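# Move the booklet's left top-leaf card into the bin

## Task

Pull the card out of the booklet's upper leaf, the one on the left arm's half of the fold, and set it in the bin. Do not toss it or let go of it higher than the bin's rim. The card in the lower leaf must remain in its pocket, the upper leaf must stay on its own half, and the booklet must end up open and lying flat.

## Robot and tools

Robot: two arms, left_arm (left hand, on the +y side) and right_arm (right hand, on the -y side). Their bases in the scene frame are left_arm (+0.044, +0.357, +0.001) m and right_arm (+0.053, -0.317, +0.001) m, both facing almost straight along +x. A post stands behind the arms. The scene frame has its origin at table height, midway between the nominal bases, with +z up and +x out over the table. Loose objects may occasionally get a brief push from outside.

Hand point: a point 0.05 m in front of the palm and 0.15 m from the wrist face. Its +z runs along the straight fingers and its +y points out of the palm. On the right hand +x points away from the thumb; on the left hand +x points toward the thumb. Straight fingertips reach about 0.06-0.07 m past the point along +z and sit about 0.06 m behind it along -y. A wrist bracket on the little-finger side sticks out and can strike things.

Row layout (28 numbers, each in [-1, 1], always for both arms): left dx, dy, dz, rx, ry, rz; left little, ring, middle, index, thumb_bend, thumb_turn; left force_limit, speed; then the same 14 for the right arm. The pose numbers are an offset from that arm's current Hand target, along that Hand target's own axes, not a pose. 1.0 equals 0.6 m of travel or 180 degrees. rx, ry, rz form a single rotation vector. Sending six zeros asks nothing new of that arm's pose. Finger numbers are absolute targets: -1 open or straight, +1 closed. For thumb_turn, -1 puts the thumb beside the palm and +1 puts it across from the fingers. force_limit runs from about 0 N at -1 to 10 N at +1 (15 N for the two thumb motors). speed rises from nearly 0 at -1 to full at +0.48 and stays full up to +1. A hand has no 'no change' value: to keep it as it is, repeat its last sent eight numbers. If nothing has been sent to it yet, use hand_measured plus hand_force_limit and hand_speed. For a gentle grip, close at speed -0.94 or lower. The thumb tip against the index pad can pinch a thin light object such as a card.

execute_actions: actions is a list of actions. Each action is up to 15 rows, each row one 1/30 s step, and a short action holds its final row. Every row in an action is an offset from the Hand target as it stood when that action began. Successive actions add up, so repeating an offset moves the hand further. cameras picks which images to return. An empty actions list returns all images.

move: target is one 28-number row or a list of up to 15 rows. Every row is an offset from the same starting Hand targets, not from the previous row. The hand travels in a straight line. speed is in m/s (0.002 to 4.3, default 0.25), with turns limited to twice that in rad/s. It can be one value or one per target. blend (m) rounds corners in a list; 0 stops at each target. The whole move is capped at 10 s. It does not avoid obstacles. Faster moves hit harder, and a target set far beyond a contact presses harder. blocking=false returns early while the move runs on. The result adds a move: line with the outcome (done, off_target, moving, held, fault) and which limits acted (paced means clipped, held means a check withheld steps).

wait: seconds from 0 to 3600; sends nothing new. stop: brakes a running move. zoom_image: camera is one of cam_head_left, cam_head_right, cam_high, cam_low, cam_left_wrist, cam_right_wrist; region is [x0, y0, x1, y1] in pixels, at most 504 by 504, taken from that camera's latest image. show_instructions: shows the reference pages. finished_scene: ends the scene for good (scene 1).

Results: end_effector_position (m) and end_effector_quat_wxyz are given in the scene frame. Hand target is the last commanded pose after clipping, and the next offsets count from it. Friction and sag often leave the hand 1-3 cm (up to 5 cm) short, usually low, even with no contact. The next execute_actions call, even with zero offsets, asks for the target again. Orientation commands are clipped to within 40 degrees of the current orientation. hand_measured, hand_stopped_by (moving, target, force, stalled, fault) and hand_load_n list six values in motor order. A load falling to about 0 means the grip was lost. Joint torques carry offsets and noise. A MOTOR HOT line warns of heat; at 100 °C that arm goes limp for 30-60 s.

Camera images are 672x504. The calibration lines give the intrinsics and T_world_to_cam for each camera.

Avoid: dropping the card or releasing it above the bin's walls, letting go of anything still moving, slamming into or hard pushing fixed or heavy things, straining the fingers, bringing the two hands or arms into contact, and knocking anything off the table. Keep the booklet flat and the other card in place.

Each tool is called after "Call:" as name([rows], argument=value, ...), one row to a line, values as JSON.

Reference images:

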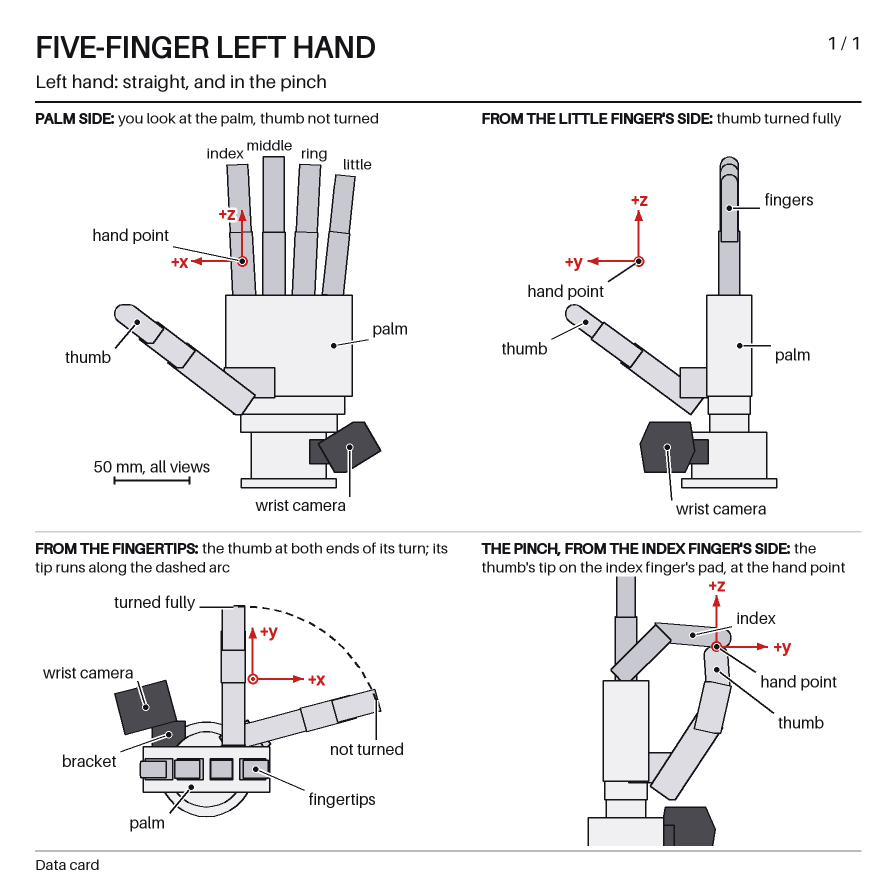

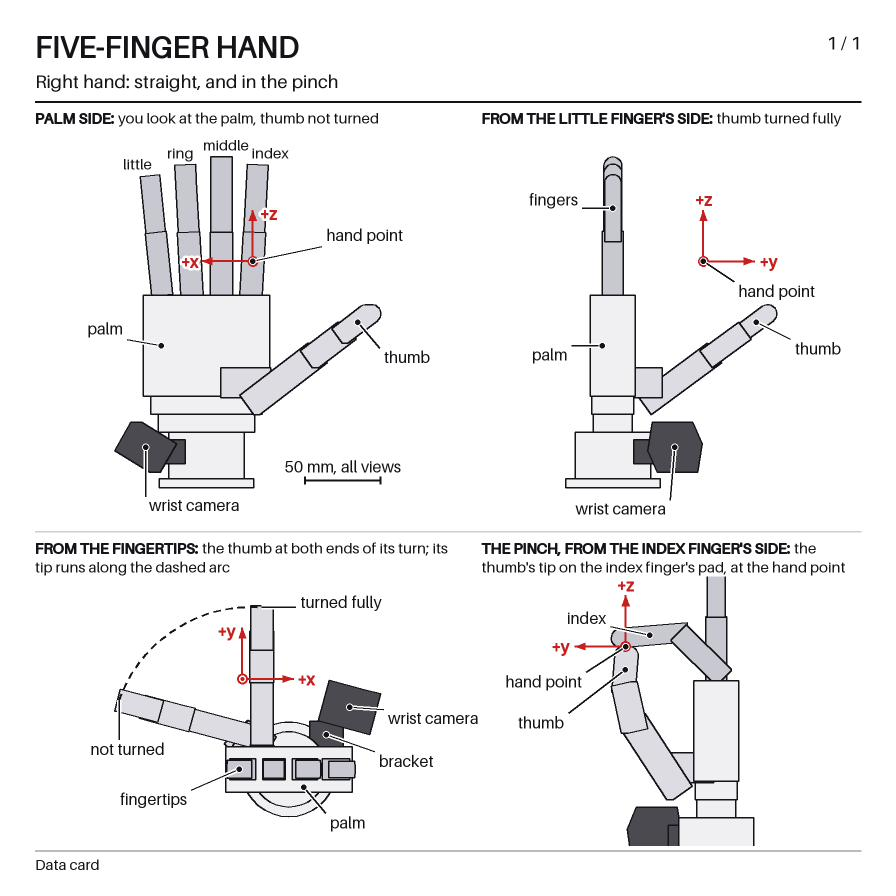

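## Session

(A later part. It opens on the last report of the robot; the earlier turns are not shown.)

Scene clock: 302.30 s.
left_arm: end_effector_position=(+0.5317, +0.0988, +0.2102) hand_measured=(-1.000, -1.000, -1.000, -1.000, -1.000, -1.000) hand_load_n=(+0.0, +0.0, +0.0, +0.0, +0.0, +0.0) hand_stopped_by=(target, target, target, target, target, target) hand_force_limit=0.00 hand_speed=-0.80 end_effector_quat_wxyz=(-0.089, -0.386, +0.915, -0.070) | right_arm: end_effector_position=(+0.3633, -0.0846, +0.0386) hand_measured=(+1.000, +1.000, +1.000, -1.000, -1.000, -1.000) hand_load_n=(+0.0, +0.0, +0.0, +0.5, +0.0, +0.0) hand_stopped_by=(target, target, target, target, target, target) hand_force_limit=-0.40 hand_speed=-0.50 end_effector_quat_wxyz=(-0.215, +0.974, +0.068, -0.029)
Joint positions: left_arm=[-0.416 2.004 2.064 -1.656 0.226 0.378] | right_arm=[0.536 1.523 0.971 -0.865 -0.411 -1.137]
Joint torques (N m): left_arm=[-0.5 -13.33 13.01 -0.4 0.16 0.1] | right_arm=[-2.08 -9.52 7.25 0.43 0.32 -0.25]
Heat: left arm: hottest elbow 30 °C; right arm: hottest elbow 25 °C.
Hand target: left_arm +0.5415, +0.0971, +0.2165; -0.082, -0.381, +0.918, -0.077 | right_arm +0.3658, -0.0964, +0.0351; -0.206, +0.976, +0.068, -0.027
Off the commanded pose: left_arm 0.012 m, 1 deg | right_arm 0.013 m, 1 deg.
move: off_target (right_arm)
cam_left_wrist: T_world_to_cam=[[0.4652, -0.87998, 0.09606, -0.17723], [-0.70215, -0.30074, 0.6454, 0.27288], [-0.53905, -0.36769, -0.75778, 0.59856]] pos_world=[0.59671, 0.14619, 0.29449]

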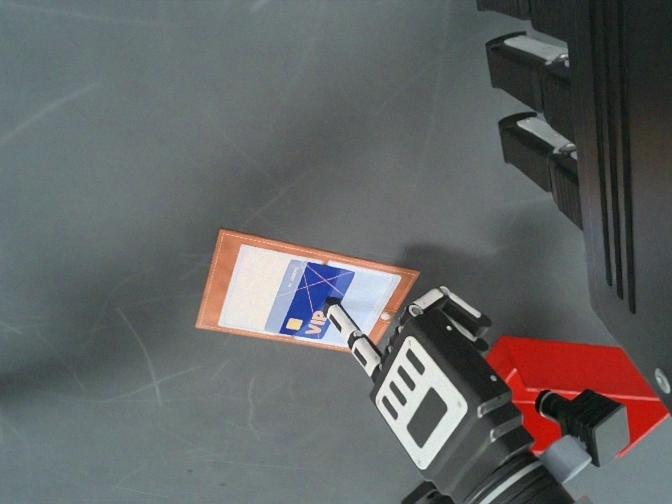

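Call:
move(target=[0,0,0,0,0,0,-1,-1,-1,-1,-1,-1,0,-0.8,0,0.0455,-0.0203,0,0,0,1,1,1,-1,-1,-1,-0.4,-0.5], cameras=["cam_left_wrist"], speed=0.03)

Call:
zoom_image(camera="cam_left_wrist", region=[190, 220, 430, 400])

Scene clock: 306.93 s.
left_arm: end_effector_position=(+0.5317, +0.0988, +0.2102) hand_measured=(-1.000, -1.000, -1.000, -1.000, -1.000, -1.000) hand_load_n=(+0.0, +0.0, +0.0, +0.0, +0.0, +0.0) hand_stopped_by=(target, target, target, target, target, target) hand_force_limit=0.00 hand_speed=-0.80 end_effector_quat_wxyz=(-0.089, -0.386, +0.915, -0.070) | right_arm: end_effector_position=(+0.3712, -0.1140, +0.0384) hand_measured=(+1.000, +1.000, +1.000, -1.000, -1.000, -1.000) hand_load_n=(+0.0, +0.0, +0.0, +0.5, +0.0, +0.0) hand_stopped_by=(target, target, target, target, target, target) hand_force_limit=-0.40 hand_speed=-0.50 end_effector_quat_wxyz=(-0.216, +0.974, +0.068, -0.024)
Joint positions: left_arm=[-0.416 2.004 2.064 -1.656 0.226 0.378] | right_arm=[0.464 1.504 0.95 -0.885 -0.419 -1.213]
Joint torques (N m): left_arm=[-0.26 -13.22 13.05 -0.4 0.15 0.1] | right_arm=[-2.02 -9.35 7.17 0.17 0.26 -0.29]
Heat: left arm: hottest elbow 30 °C; right arm: hottest elbow 25 °C.
Hand target: left_arm +0.5415, +0.0971, +0.2165; -0.082, -0.381, +0.918, -0.077 | right_arm +0.3701, -0.1260, +0.0353; -0.206, +0.976, +0.068, -0.026
Off the commanded pose: left_arm 0.012 m, 1 deg | right_arm 0.013 m, 1 deg.
move: off_target (right_arm)
cam_left_wrist: T_world_to_cam=[[0.4652, -0.87998, 0.09606, -0.17723], [-0.70215, -0.30074, 0.6454, 0.27288], [-0.53905, -0.36769, -0.75778, 0.59856]] pos_world=[0.59671, 0.14619, 0.29449]

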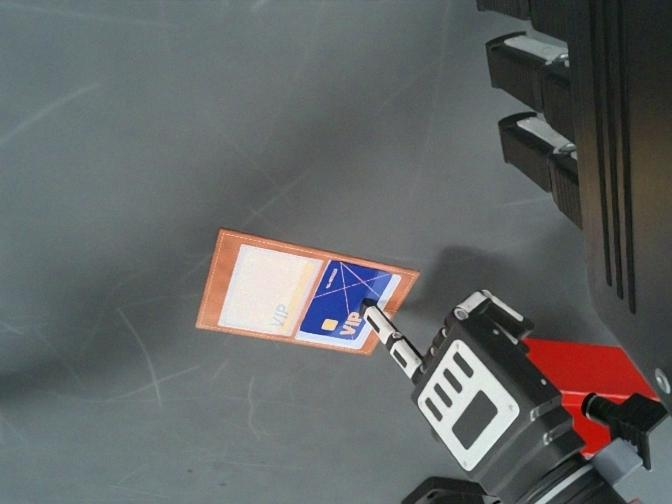

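Scaled by 2.100 from the camera's image (finer frame: 960x720).

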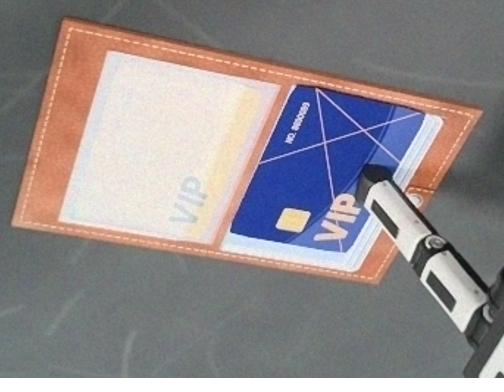

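Call:
move([
  [0,0,0,0,0,0,-1,-1,-1,-1,-1,-1,0,-0.8,-0.0025,-0.0405,-0.0915,0,0,0,1,1,1,-1,-1,-1,-0.4,-0.5],
  [0,0,0,0,0,0,-1,-1,-1,-1,-1,-1,0,-0.8,-0.1993,-0.2037,-0.0227,0.0104,0.2118,0.4517,1,1,1,-1,-1,-1,-0.4,-0.5],
], cameras=["cam_left_wrist","cam_head_left"], speed=[0.1,0.2])

Scene clock: 355.87 s.
left_arm: end_effector_position=(+0.5317, +0.0988, +0.2102) hand_measured=(-1.000, -1.000, -1.000, -1.000, -1.000, -1.000) hand_load_n=(+0.0, +0.0, +0.0, +0.0, -0.5, +0.0) hand_stopped_by=(target, target, target, target, target, target) hand_force_limit=0.00 hand_speed=-0.80 end_effector_quat_wxyz=(-0.089, -0.386, +0.915, -0.070) | right_arm: end_effector_position=(+0.2377, -0.0444, +0.0913) hand_measured=(+1.000, +1.000, +1.000, -1.000, -1.000, -1.000) hand_load_n=(+0.0, +0.0, +0.0, +0.0, +0.0, +0.0) hand_stopped_by=(target, target, target, target, target, target) hand_force_limit=-0.40 hand_speed=-0.50 end_effector_quat_wxyz=(-0.155, +0.742, -0.637, +0.142)
Joint positions: left_arm=[-0.416 2.004 2.064 -1.656 0.226 0.378] | right_arm=[0.97 1.108 0.744 -0.92 0.316 0.776]
Joint torques (N m): left_arm=[-0.26 -13.45 13.05 -0.34 0.15 0.09] | right_arm=[0.56 -5.01 10.5 0.47 0.27 0.1]
Heat: left arm: hottest elbow 31 °C; right arm: hottest elbow 25 °C.
Hand target: left_arm +0.5415, +0.0971, +0.2165; -0.082, -0.381, +0.918, -0.077 | right_arm +0.2380, -0.0379, +0.1002; -0.164, +0.739, -0.638, +0.141
Off the commanded pose: left_arm 0.012 m, 1 deg | right_arm 0.011 m, 1 deg.
move: off_target (right_arm)
cam_left_wrist: T_world_to_cam=[[0.4652, -0.87998, 0.09606, -0.17723], [-0.70215, -0.30074, 0.6454, 0.27288], [-0.53905, -0.36769, -0.75778, 0.59856]] pos_world=[0.59671, 0.14619, 0.29449]
Images, in order (width x height): cam_head_left 672x504, cam_left_wrist 672x504.

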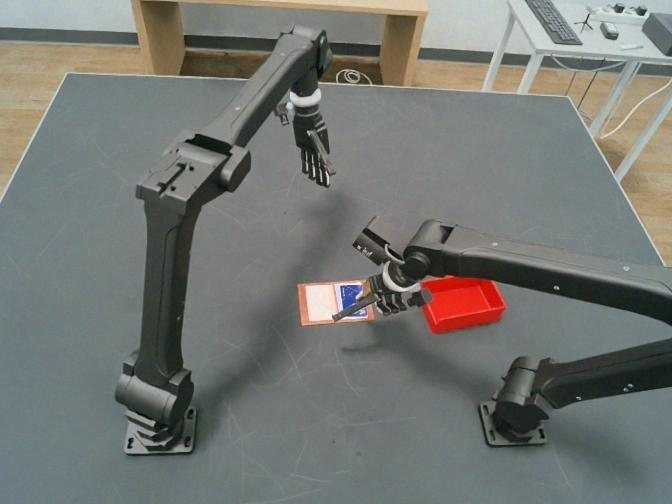

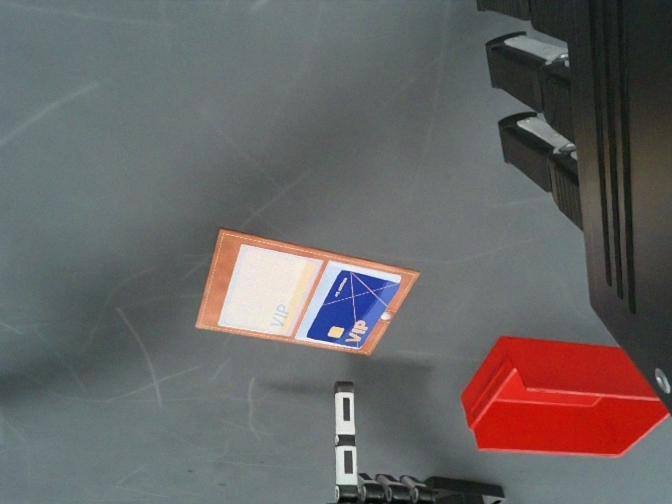

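Call:
zoom_image(camera="cam_left_wrist", region=[190, 220, 430, 400])

Call:
zoom_image(camera="cam_head_left", region=[280, 260, 430, 360])

Scaled by 2.100 from the camera's image (finer frame: 960x720).

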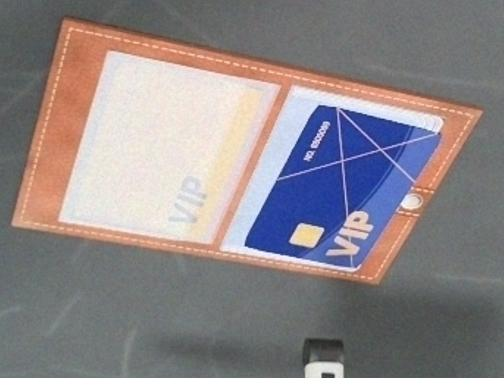

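Scaled by 3.360 from the camera's image (finer frame: 960x720).

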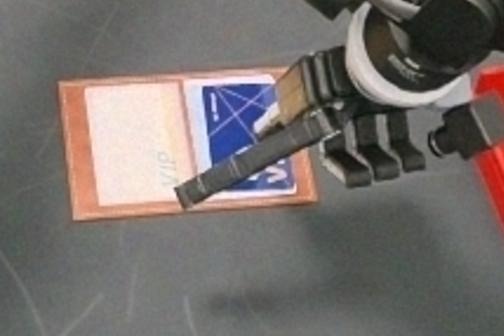

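Call:
move(target=[0,0,0,0,0,0,-1,-1,-1,-1,-1,-1,0,-0.8,0.0005,0.0265,0.039,0,0,0,1,1,1,-1,-1,1,-0.4,-0.5], cameras=["cam_left_wrist","cam_head_left"], speed=0.1)

Call:
zoom_image(camera="cam_left_wrist", region=[270, 240, 430, 400])

Call:
zoom_image(camera="cam_head_left", region=[310, 260, 410, 340])

Scene clock: 372.37 s.
left_arm: end_effector_position=(+0.5317, +0.0988, +0.2102) hand_measured=(-1.000, -1.000, -1.000, -1.000, -1.000, -1.000) hand_load_n=(+0.0, +0.0, +0.0, +0.0, +0.0, +0.0) hand_stopped_by=(target, target, target, target, target, target) hand_force_limit=0.00 hand_speed=-0.80 end_effector_quat_wxyz=(-0.089, -0.386, +0.915, -0.070) | right_arm: end_effector_position=(+0.2318, -0.0477, +0.0689) hand_measured=(+1.000, +1.000, +1.000, -1.000, -1.000, +1.000) hand_load_n=(+0.0, +0.0, +0.5, +0.0, +0.0, +0.0) hand_stopped_by=(target, target, target, target, target, target) hand_force_limit=-0.40 hand_speed=-0.50 end_effector_quat_wxyz=(-0.153, +0.742, -0.637, +0.143)
Joint positions: left_arm=[-0.416 2.004 2.064 -1.656 0.226 0.378] | right_arm=[0.98 1.121 0.691 -0.86 0.32 0.789]
Joint torques (N m): left_arm=[-0.21 -13.39 12.96 -0.32 0.15 0.12] | right_arm=[0.26 -3.9 9.61 1.32 0.25 0.11]
Heat: left arm: hottest elbow 32 °C; right arm: hottest elbow 25 °C.
Hand target: left_arm +0.5415, +0.0971, +0.2165; -0.082, -0.381, +0.918, -0.077 | right_arm +0.2334, -0.0388, +0.0721; -0.164, +0.740, -0.638, +0.141
Off the commanded pose: left_arm 0.012 m, 1 deg | right_arm 0.010 m, 1 deg.
move: done
cam_left_wrist: T_world_to_cam=[[0.4652, -0.87998, 0.09606, -0.17723], [-0.70215, -0.30074, 0.6454, 0.27288], [-0.53905, -0.36769, -0.75778, 0.59856]] pos_world=[0.59671, 0.14619, 0.29449]
Images, in order (width x height): cam_head_left 672x504, cam_left_wrist 672x504.

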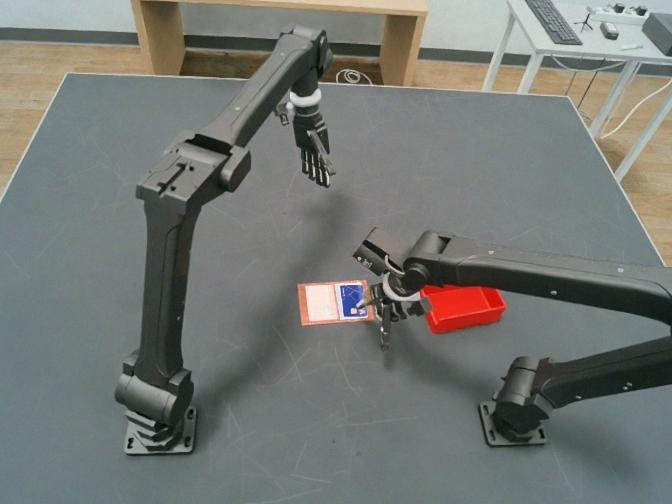

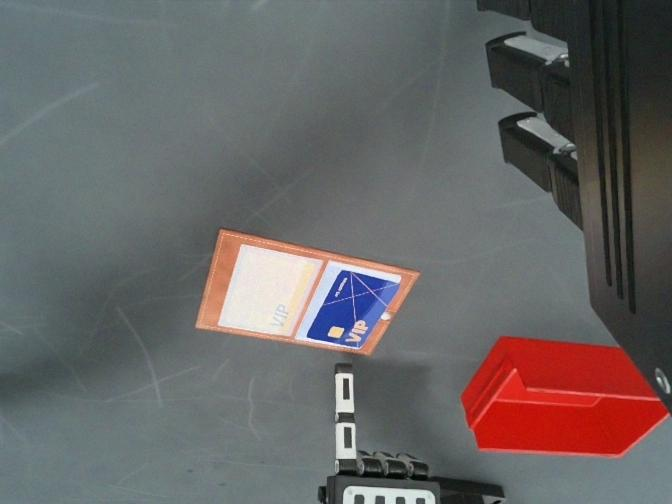

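Scaled by 3.150 from the camera's image (finer frame: 960x720).

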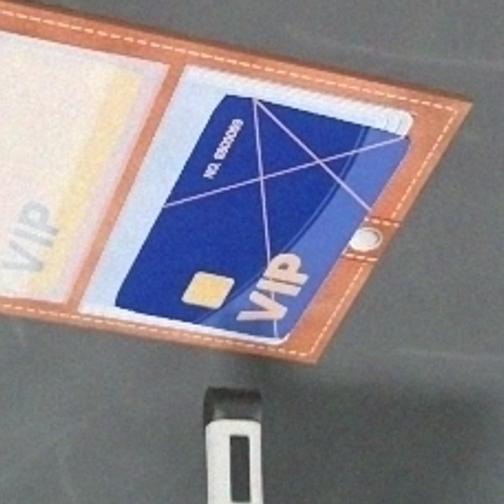

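Scaled by 5.040 from the camera's image (finer frame: 960x720).

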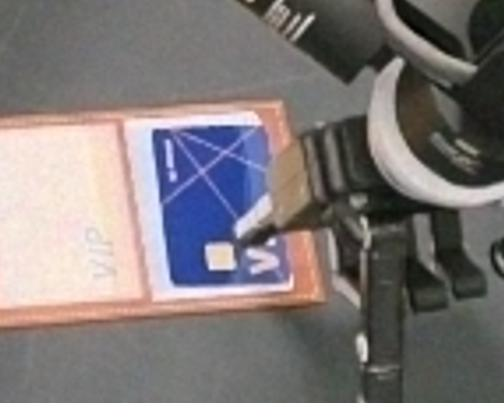

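Call:
move(target=[0,0,0,0,0,0,-1,-1,-1,-1,-1,-1,0,-0.8,-0.0018,0.0045,0.0345,0,0,0,1,1,1,-1,-1,1,-0.4,-0.5], cameras=["cam_left_wrist","cam_head_left"], speed=0.08)

Call:
zoom_image(camera="cam_left_wrist", region=[270, 240, 430, 400])

Call:
zoom_image(camera="cam_head_left", region=[310, 260, 410, 340])

Scene clock: 380.77 s.
left_arm: end_effector_position=(+0.5317, +0.0988, +0.2102) hand_measured=(-1.000, -1.000, -1.000, -1.000, -1.000, -1.000) hand_load_n=(+0.0, +0.0, +0.0, +0.0, +0.0, +0.0) hand_stopped_by=(target, target, target, target, target, target) hand_force_limit=0.00 hand_speed=-0.80 end_effector_quat_wxyz=(-0.089, -0.386, +0.915, -0.070) | right_arm: end_effector_position=(+0.2350, -0.0428, +0.0490) hand_measured=(+1.000, +1.000, +1.000, -1.000, -1.000, +1.000) hand_load_n=(+0.0, +0.0, +0.0, +0.0, +0.0, +0.0) hand_stopped_by=(target, target, target, target, target, target) hand_force_limit=-0.40 hand_speed=-0.50 end_effector_quat_wxyz=(-0.154, +0.741, -0.637, +0.142)
Joint positions: left_arm=[-0.416 2.004 2.064 -1.656 0.226 0.378] | right_arm=[0.98 1.168 0.666 -0.786 0.319 0.789]
Joint torques (N m): left_arm=[-0.44 -12.98 12.98 -0.28 0.15 0.11] | right_arm=[-1.08 -4.01 9.02 1.31 0.13 -0.05]
Heat: left arm: hottest elbow 32 °C; right arm: hottest elbow 25 °C.
Hand target: left_arm +0.5415, +0.0971, +0.2165; -0.082, -0.381, +0.918, -0.077 | right_arm +0.2394, -0.0369, +0.0522; -0.164, +0.740, -0.638, +0.141
Off the commanded pose: left_arm 0.012 m, 1 deg | right_arm 0.008 m, 1 deg.
move: done
cam_left_wrist: T_world_to_cam=[[0.4652, -0.87998, 0.09606, -0.17723], [-0.70215, -0.30074, 0.6454, 0.27288], [-0.53905, -0.36769, -0.75778, 0.59856]] pos_world=[0.59671, 0.14619, 0.29449]
Images, in order (width x height): cam_head_left 672x504, cam_left_wrist 672x504.

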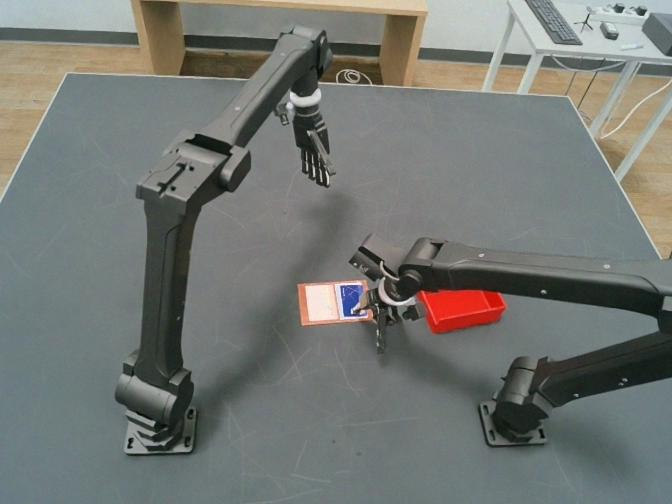

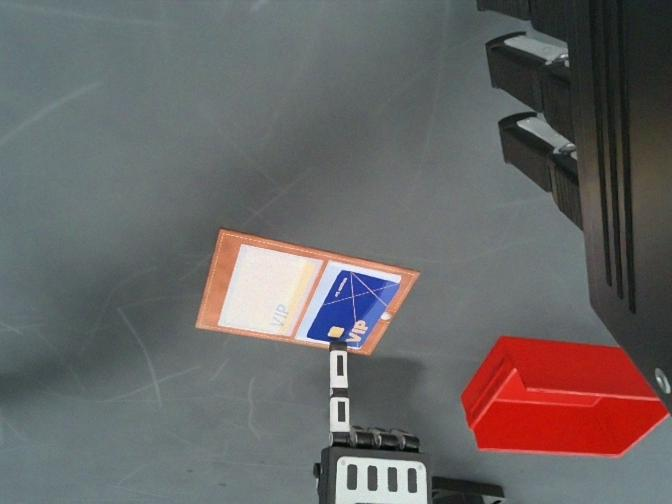

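Scaled by 3.150 from the camera's image (finer frame: 960x720).

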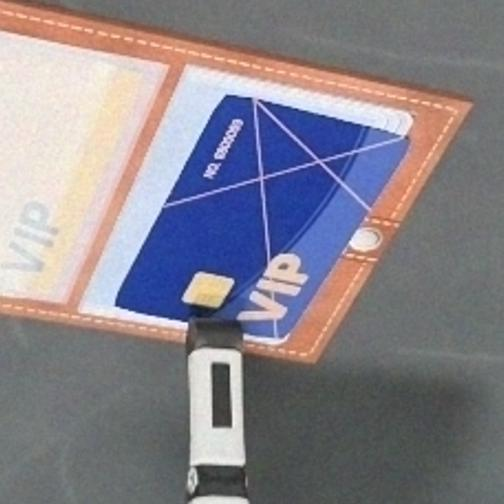

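Scaled by 5.040 from the camera's image (finer frame: 960x720).

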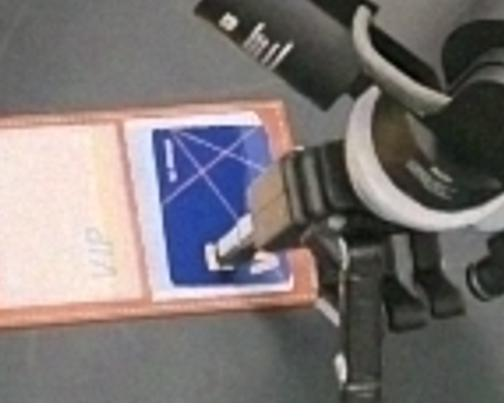

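Call:
move(target=[0,0,0,0,0,0,-1,-1,-1,-1,-1,-1,0,-0.8,0.0005,0.004,0.0165,0,0,0,1,1,1,-1,-1,1,-0.4,-0.5], cameras=["cam_left_wrist"], speed=0.04)

Call:
zoom_image(camera="cam_left_wrist", region=[270, 240, 430, 400])

Scene clock: 386.90 s.
left_arm: end_effector_position=(+0.5317, +0.0988, +0.2102) hand_measured=(-1.000, -1.000, -1.000, -1.000, -1.000, -1.000) hand_load_n=(+0.0, +0.0, +0.0, +0.0, +0.0, +0.0) hand_stopped_by=(target, target, target, target, target, target) hand_force_limit=0.00 hand_speed=-0.80 end_effector_quat_wxyz=(-0.089, -0.386, +0.915, -0.070) | right_arm: end_effector_position=(+0.2367, -0.0396, +0.0419) hand_measured=(+1.000, +1.000, +1.000, -1.000, -1.000, +1.000) hand_load_n=(+0.0, +0.0, +0.0, +0.0, +0.0, +0.0) hand_stopped_by=(target, target, target, target, target, target) hand_force_limit=-0.40 hand_speed=-0.50 end_effector_quat_wxyz=(-0.159, +0.741, -0.637, +0.141)
Joint positions: left_arm=[-0.416 2.004 2.064 -1.656 0.226 0.378] | right_arm=[0.98 1.184 0.655 -0.749 0.317 0.789]
Joint torques (N m): left_arm=[-0.56 -13.22 12.97 -0.34 0.15 0.12] | right_arm=[-1.03 -3.96 8.77 1.35 0.16 -0.11]
Heat: left arm: hottest elbow 32 °C; right arm: hottest elbow 25 °C.
Hand target: left_arm +0.5415, +0.0971, +0.2165; -0.082, -0.381, +0.918, -0.077 | right_arm +0.2415, -0.0368, +0.0423; -0.164, +0.739, -0.638, +0.141
Off the commanded pose: left_arm 0.012 m, 1 deg | right_arm 0.005 m, 1 deg.
move: done
cam_left_wrist: T_world_to_cam=[[0.4652, -0.87998, 0.09606, -0.17723], [-0.70215, -0.30074, 0.6454, 0.27288], [-0.53905, -0.36769, -0.75778, 0.59856]] pos_world=[0.59671, 0.14619, 0.29449]

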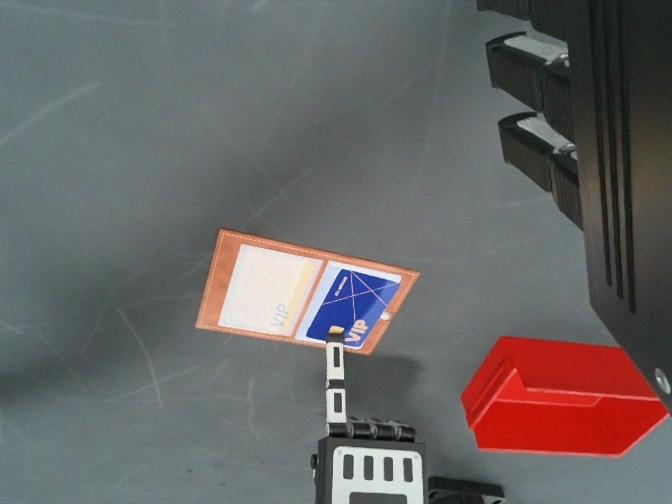

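Scaled by 3.150 from the camera's image (finer frame: 960x720).

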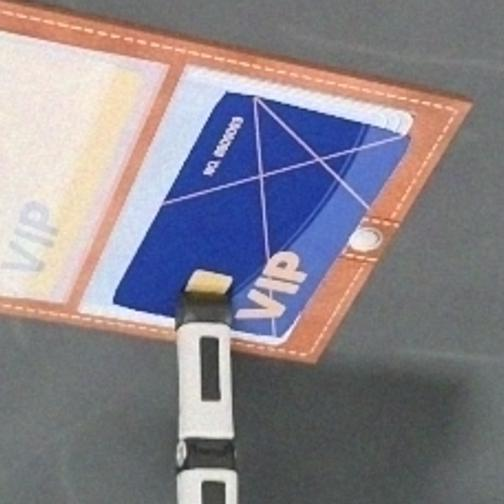

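Call:
move(target=[0,0,0,0,0,0,-1,-1,-1,-1,-1,-1,0,-0.8,0,0.0265,-0.0045,0,0,0,1,1,1,-1,-1,1,-0.4,-0.5], cameras=["cam_left_wrist","cam_head_left"], speed=0.03)

Call:
zoom_image(camera="cam_left_wrist", region=[270, 240, 430, 400])

Scene clock: 392.47 s.
left_arm: end_effector_position=(+0.5317, +0.0988, +0.2102) hand_measured=(-1.000, -1.000, -1.000, -1.000, -1.000, -1.000) hand_load_n=(+0.0, +0.0, +0.0, +0.0, +0.0, +0.0) hand_stopped_by=(target, target, target, target, target, target) hand_force_limit=0.00 hand_speed=-0.80 end_effector_quat_wxyz=(-0.089, -0.386, +0.915, -0.070) | right_arm: end_effector_position=(+0.2318, -0.0404, +0.0396) hand_measured=(+1.000, +1.000, +1.000, -1.000, -1.000, +1.000) hand_load_n=(+0.5, +0.0, +0.0, +0.0, +0.0, +0.0) hand_stopped_by=(target, target, target, target, target, target) hand_force_limit=-0.40 hand_speed=-0.50 end_effector_quat_wxyz=(-0.163, +0.738, -0.639, +0.144)
Joint positions: left_arm=[-0.416 2.004 2.064 -1.656 0.226 0.378] | right_arm=[0.999 1.174 0.639 -0.743 0.331 0.813]
Joint torques (N m): left_arm=[-0.15 -13.1 13.01 -0.44 0.15 0.13] | right_arm=[0.67 -4.84 7.72 0.95 0.07 0.09]
Heat: left arm: hottest elbow 32 °C; right arm: hottest elbow 25 °C.
Hand target: left_arm +0.5415, +0.0971, +0.2165; -0.082, -0.381, +0.918, -0.077 | right_arm +0.2262, -0.0392, +0.0380; -0.164, +0.739, -0.638, +0.141
Off the commanded pose: left_arm 0.012 m, 1 deg | right_arm 0.006 m, 1 deg.
move: done
cam_left_wrist: T_world_to_cam=[[0.4652, -0.87998, 0.09606, -0.17723], [-0.70215, -0.30074, 0.6454, 0.27288], [-0.53905, -0.36769, -0.75778, 0.59856]] pos_world=[0.59671, 0.14619, 0.29449]
Images, in order (width x height): cam_head_left 672x504, cam_left_wrist 672x504.

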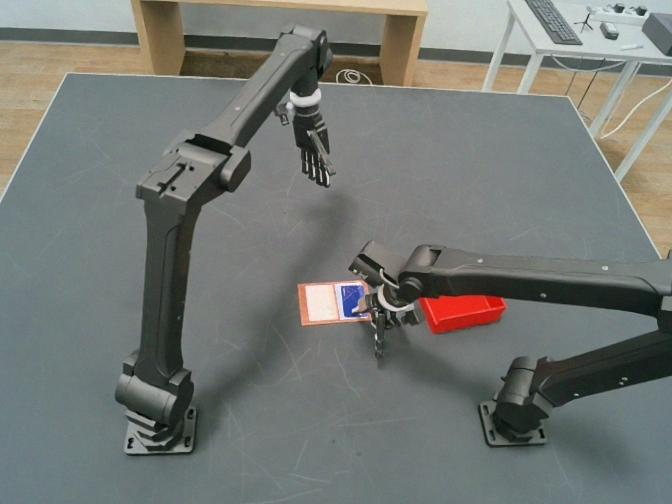

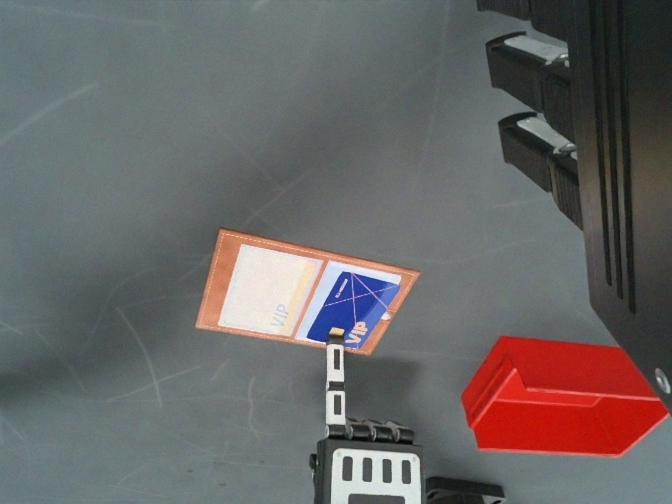

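Scaled by 3.150 from the camera's image (finer frame: 960x720).

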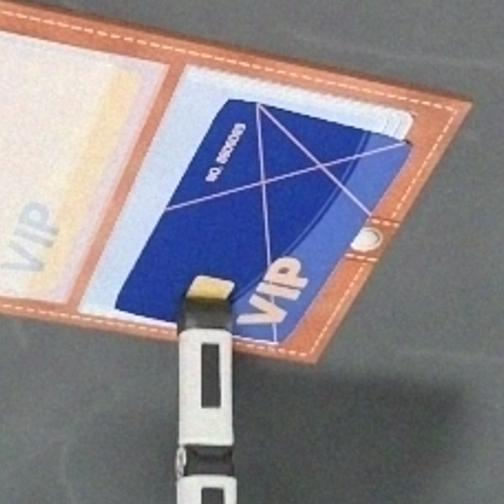

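Call:
move(target=[0,0,0,0,0,0,-1,-1,-1,-1,-1,-1,0,-0.8,0,0.0325,-0.0125,0,0,0,1,1,1,-1,-1,1,-0.4,-0.5], cameras=["cam_left_wrist"], speed=0.03)

Call:
zoom_image(camera="cam_left_wrist", region=[270, 240, 430, 400])

Scene clock: 396.30 s.
left_arm: end_effector_position=(+0.5317, +0.0988, +0.2102) hand_measured=(-1.000, -1.000, -1.000, -1.000, -1.000, -1.000) hand_load_n=(+0.0, +0.0, +0.0, +0.0, +0.0, +0.0) hand_stopped_by=(target, target, target, target, target, target) hand_force_limit=0.00 hand_speed=-0.80 end_effector_quat_wxyz=(-0.089, -0.386, +0.915, -0.070) | right_arm: end_effector_position=(+0.2123, -0.0400, +0.0380) hand_measured=(+1.000, +1.000, +1.000, -1.000, -1.000, +1.000) hand_load_n=(+0.0, +0.0, +0.0, +0.0, +0.0, +0.0) hand_stopped_by=(target, target, target, target, target, target) hand_force_limit=-0.40 hand_speed=-0.50 end_effector_quat_wxyz=(-0.169, +0.737, -0.639, +0.143)
Joint positions: left_arm=[-0.416 2.004 2.064 -1.656 0.226 0.378] | right_arm=[1.058 1.14 0.608 -0.752 0.347 0.871]
Joint torques (N m): left_arm=[-0.26 -13.45 13.07 -0.39 0.16 0.12] | right_arm=[0.21 -4.25 7.91 0.28 0.11 0.06]
Heat: left arm: hottest elbow 32 °C; right arm: hottest elbow 25 °C.
Hand target: left_arm +0.5415, +0.0971, +0.2165; -0.082, -0.381, +0.918, -0.077 | right_arm +0.2056, -0.0423, +0.0365; -0.164, +0.739, -0.638, +0.141
Off the commanded pose: left_arm 0.012 m, 1 deg | right_arm 0.007 m, 1 deg.
move: done
cam_left_wrist: T_world_to_cam=[[0.4652, -0.87998, 0.09606, -0.17723], [-0.70215, -0.30074, 0.6454, 0.27288], [-0.53905, -0.36769, -0.75778, 0.59856]] pos_world=[0.59671, 0.14619, 0.29449]

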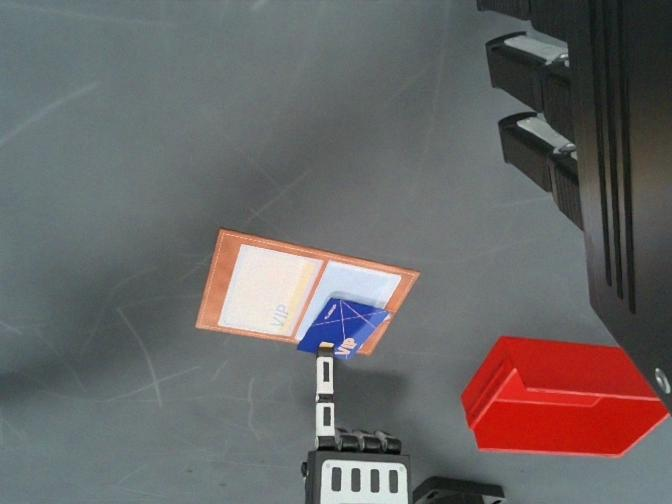

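Scaled by 3.150 from the camera's image (finer frame: 960x720).

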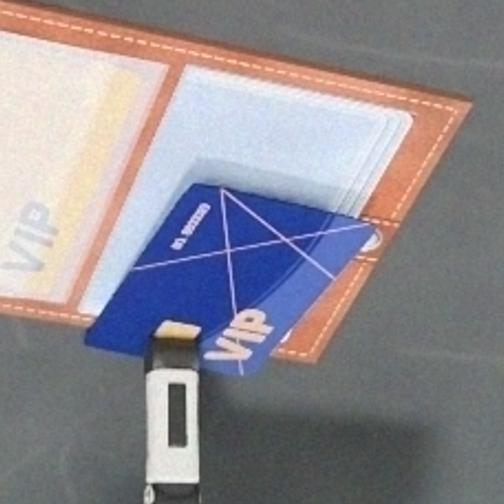

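Call:
wait(seconds=0, cameras=["cam_head_left","cam_head_right","cam_low","cam_high"])

Call:
zoom_image(camera="cam_low", region=[320, 270, 410, 315])

Call:
zoom_image(camera="cam_head_left", region=[310, 260, 410, 340])

Call:
zoom_image(camera="cam_high", region=[210, 260, 310, 340])

Scene clock: 398.57 s.
left_arm: end_effector_position=(+0.5317, +0.0988, +0.2102) hand_measured=(-1.000, -1.000, -1.000, -1.000, -1.000, -1.000) hand_load_n=(+0.0, +0.0, +0.0, +0.0, +0.0, +0.0) hand_stopped_by=(target, target, target, target, target, target) hand_force_limit=0.00 hand_speed=-0.80 end_effector_quat_wxyz=(-0.089, -0.386, +0.915, -0.070) | right_arm: end_effector_position=(+0.2123, -0.0400, +0.0380) hand_measured=(+1.000, +1.000, +1.000, -1.000, -1.000, +1.000) hand_load_n=(+0.0, +0.0, +0.0, +0.0, +0.0, +0.0) hand_stopped_by=(target, target, target, target, target, target) hand_force_limit=-0.40 hand_speed=-0.50 end_effector_quat_wxyz=(-0.169, +0.737, -0.639, +0.142)
Joint positions: left_arm=[-0.416 2.004 2.064 -1.656 0.226 0.378] | right_arm=[1.058 1.14 0.608 -0.752 0.347 0.872]
Joint torques (N m): left_arm=[-0.44 -13.27 13.08 -0.36 0.13 0.11] | right_arm=[0.38 -4.42 7.92 0.28 0.1 0.09]
Heat: left arm: hottest elbow 32 °C; right arm: hottest elbow 25 °C.
Hand target: left_arm +0.5415, +0.0971, +0.2165; -0.082, -0.381, +0.918, -0.077 | right_arm +0.2056, -0.0423, +0.0365; -0.164, +0.739, -0.638, +0.141
Off the commanded pose: left_arm 0.012 m, 1 deg | right_arm 0.007 m, 1 deg.
Images, in order (width x height): cam_head_left 672x504, cam_head_right 672x504, cam_high 672x504, cam_low 672x504.

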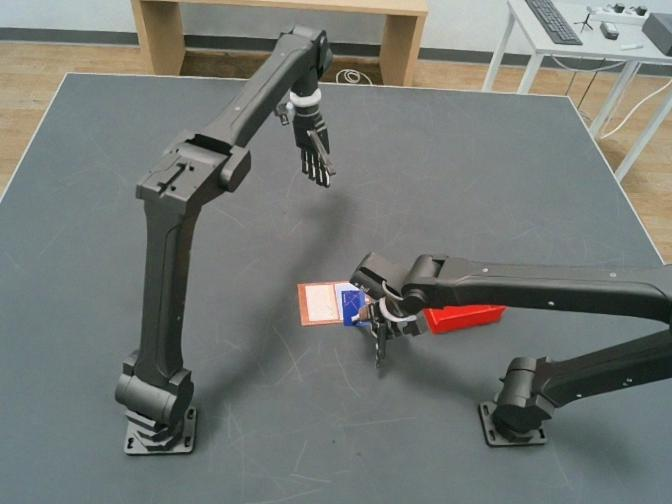

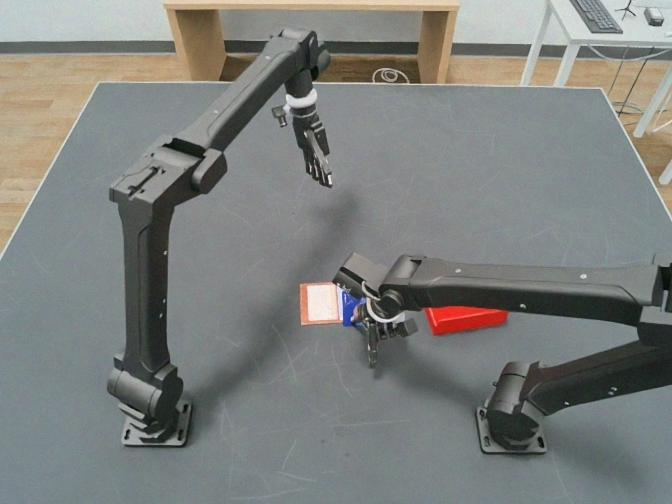

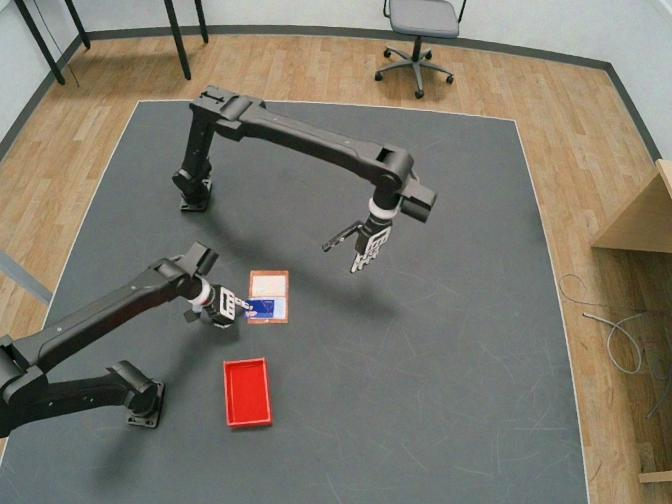

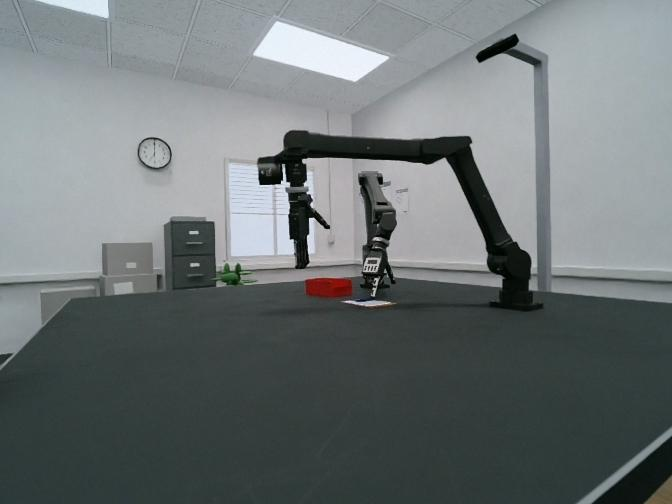

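Scaled by 5.600 from the camera's image (finer frame: 960x720).

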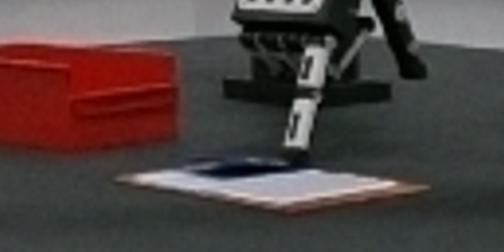

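Scaled by 5.040 from the camera's image (finer frame: 960x720).

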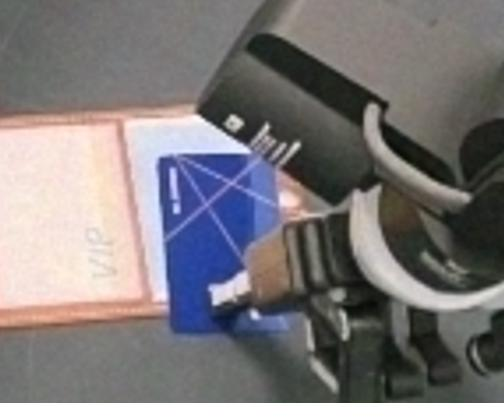

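Scaled by 5.040 from the camera's image (finer frame: 960x720).

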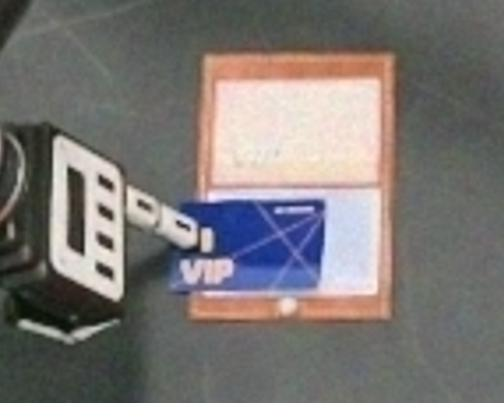

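Call:
move(target=[0.298,0.0247,0.2273,0.0067,-0.074,-0.2861,1,1,0,0,-1,1,0,-0.3,0,0,0,0,0,0,1,1,1,-1,-1,1,-0.4,-0.5], cameras=["cam_left_wrist","cam_head_left","cam_high"], speed=0.15)

Scene clock: 445.83 s.
left_arm: end_effector_position=(+0.3954, -0.0415, +0.1185) hand_measured=(+1.000, +1.000, +0.000, +0.000, -1.000, +1.000) hand_load_n=(+0.0, +0.5, +0.0, +0.0, +0.0, +0.0) hand_stopped_by=(target, target, target, target, target, target) hand_force_limit=0.00 hand_speed=-0.30 end_effector_quat_wxyz=(+0.002, +0.745, -0.667, -0.007) | right_arm: end_effector_position=(+0.2123, -0.0400, +0.0380) hand_measured=(+1.000, +1.000, +1.000, -1.000, -1.000, +1.000) hand_load_n=(+0.0, +0.0, +0.0, +0.0, +0.0, +0.0) hand_stopped_by=(target, target, target, target, target, target) hand_force_limit=-0.40 hand_speed=-0.50 end_effector_quat_wxyz=(-0.169, +0.737, -0.639, +0.142)
Joint positions: left_arm=[-0.742 1.815 1.559 -1.329 0.003 -0.834] | right_arm=[1.058 1.14 0.608 -0.752 0.347 0.872]
Joint torques (N m): left_arm=[-1.08 -12.51 7.83 0.85 -0.14 -0.14] | right_arm=[0.26 -4.19 7.94 0.28 0.09 0.07]
Heat: left arm: hottest elbow 32 °C; right arm: hottest elbow 25 °C.
Hand target: left_arm +0.3939, -0.0431, +0.1199; +0.000, +0.748, -0.664, +0.000 | right_arm +0.2056, -0.0423, +0.0365; -0.164, +0.739, -0.638, +0.141
Off the commanded pose: left_arm 0.003 m, 1 deg | right_arm 0.007 m, 1 deg.
move: done
cam_left_wrist: T_world_to_cam=[[0.9776, -0.206, -0.04324, -0.38663], [-0.15902, -0.85742, 0.48944, -0.0252], [-0.1379, -0.4716, -0.87097, 0.25449]] pos_world=[0.40906, 0.01877, 0.21727]
Images, in order (width x height): cam_head_left 672x504, cam_high 672x504, cam_left_wrist 672x504.

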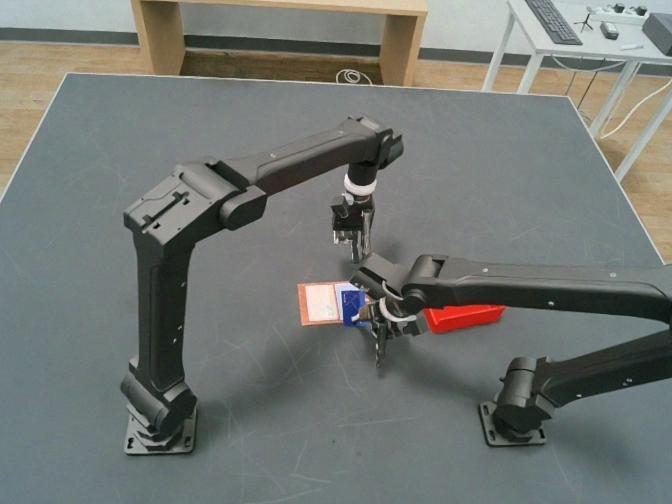

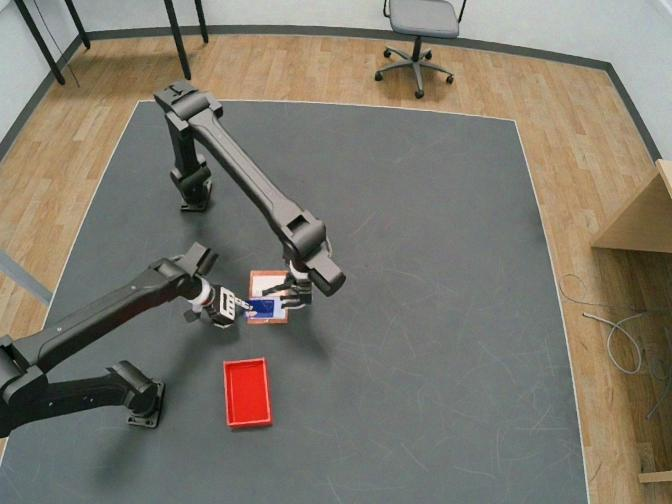

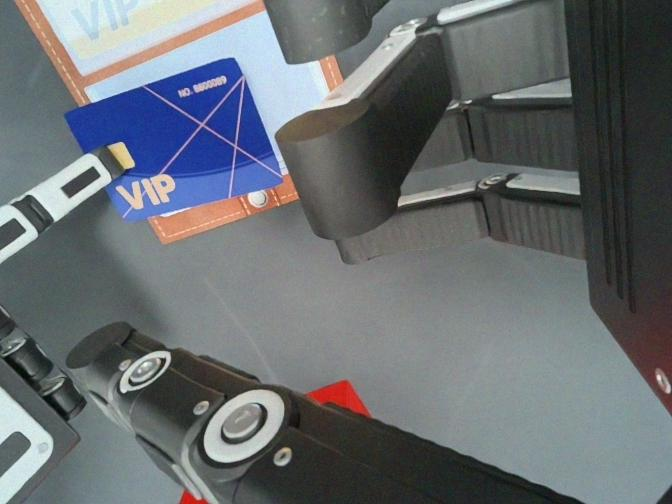

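Call:
move(target=[-0.0132,0.0235,0.0965,0,0,0,1,1,0,0,-1,1,0,-0.3,0,0,0,0,0,0,1,1,1,-1,-1,1,-0.4,-0.5], cameras=["cam_left_wrist","cam_head_left","cam_head_right","cam_low"], speed=0.1)

Scene clock: 466.80 s.
left_arm: end_effector_position=(+0.3823, -0.0335, +0.0679) hand_measured=(+1.000, +1.000, +0.000, +0.000, -1.000, +1.000) hand_load_n=(+0.0, +0.0, +0.0, +0.0, +0.0, +0.0) hand_stopped_by=(target, target, target, target, target, target) hand_force_limit=0.00 hand_speed=-0.30 end_effector_quat_wxyz=(+0.002, +0.747, -0.665, +0.000) | right_arm: end_effector_position=(+0.2123, -0.0400, +0.0380) hand_measured=(+1.000, +1.000, +1.000, -1.000, -1.000, +1.000) hand_load_n=(+0.0, +0.0, +0.0, +0.0, +0.0, +0.0) hand_stopped_by=(target, target, target, target, target, target) hand_force_limit=-0.40 hand_speed=-0.50 end_effector_quat_wxyz=(-0.169, +0.737, -0.639, +0.142)
Joint positions: left_arm=[-0.747 1.81 1.413 -1.173 0.003 -0.845] | right_arm=[1.058 1.14 0.608 -0.752 0.347 0.872]
Joint torques (N m): left_arm=[-1.55 -10.58 7.72 0.8 -0.13 -0.14] | right_arm=[0.5 -4.37 7.92 0.28 0.09 0.06]
Heat: left arm: hottest elbow 29 °C; right arm: hottest elbow 25 °C.
Hand target: left_arm +0.3788, -0.0369, +0.0621; +0.000, +0.748, -0.664, -0.001 | right_arm +0.2056, -0.0423, +0.0365; -0.164, +0.739, -0.638, +0.141
Off the commanded pose: left_arm 0.008 m, 0 deg | right_arm 0.007 m, 1 deg.
move: done
cam_left_wrist: T_world_to_cam=[[0.97914, -0.20077, -0.03128, -0.37556], [-0.15926, -0.85386, 0.49554, 0.0042], [-0.1262, -0.48022, -0.86802, 0.20737]] pos_world=[0.39457, 0.02776, 0.16618]
Images, in order (width x height): cam_head_left 672x504, cam_head_right 672x504, cam_low 672x504, cam_left_wrist 672x504.

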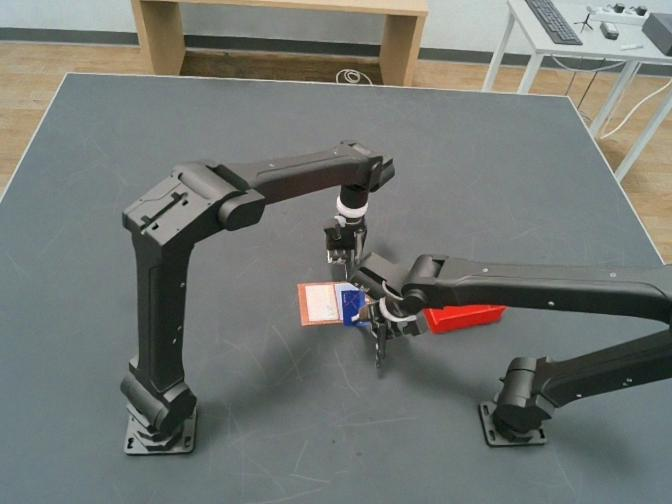

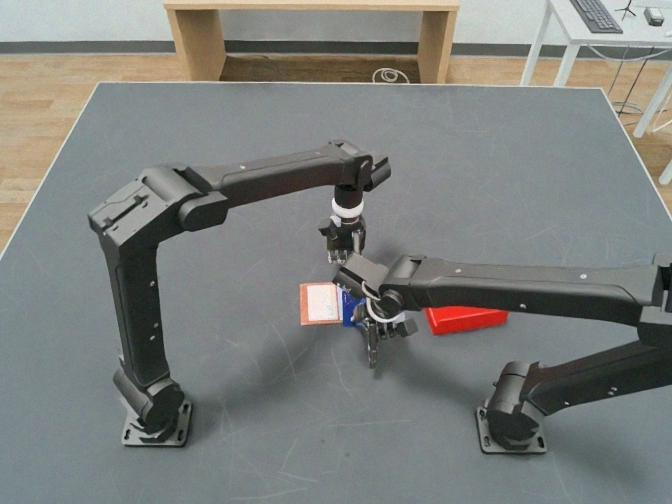

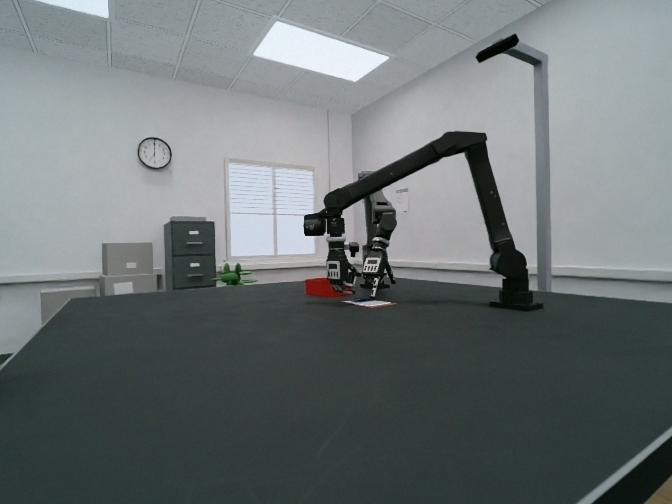

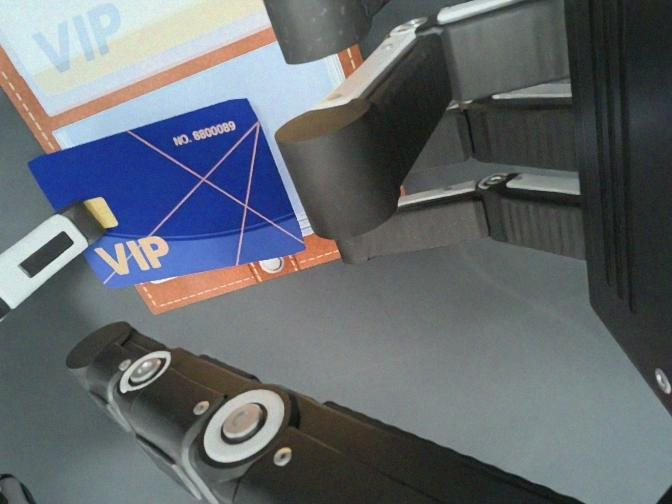

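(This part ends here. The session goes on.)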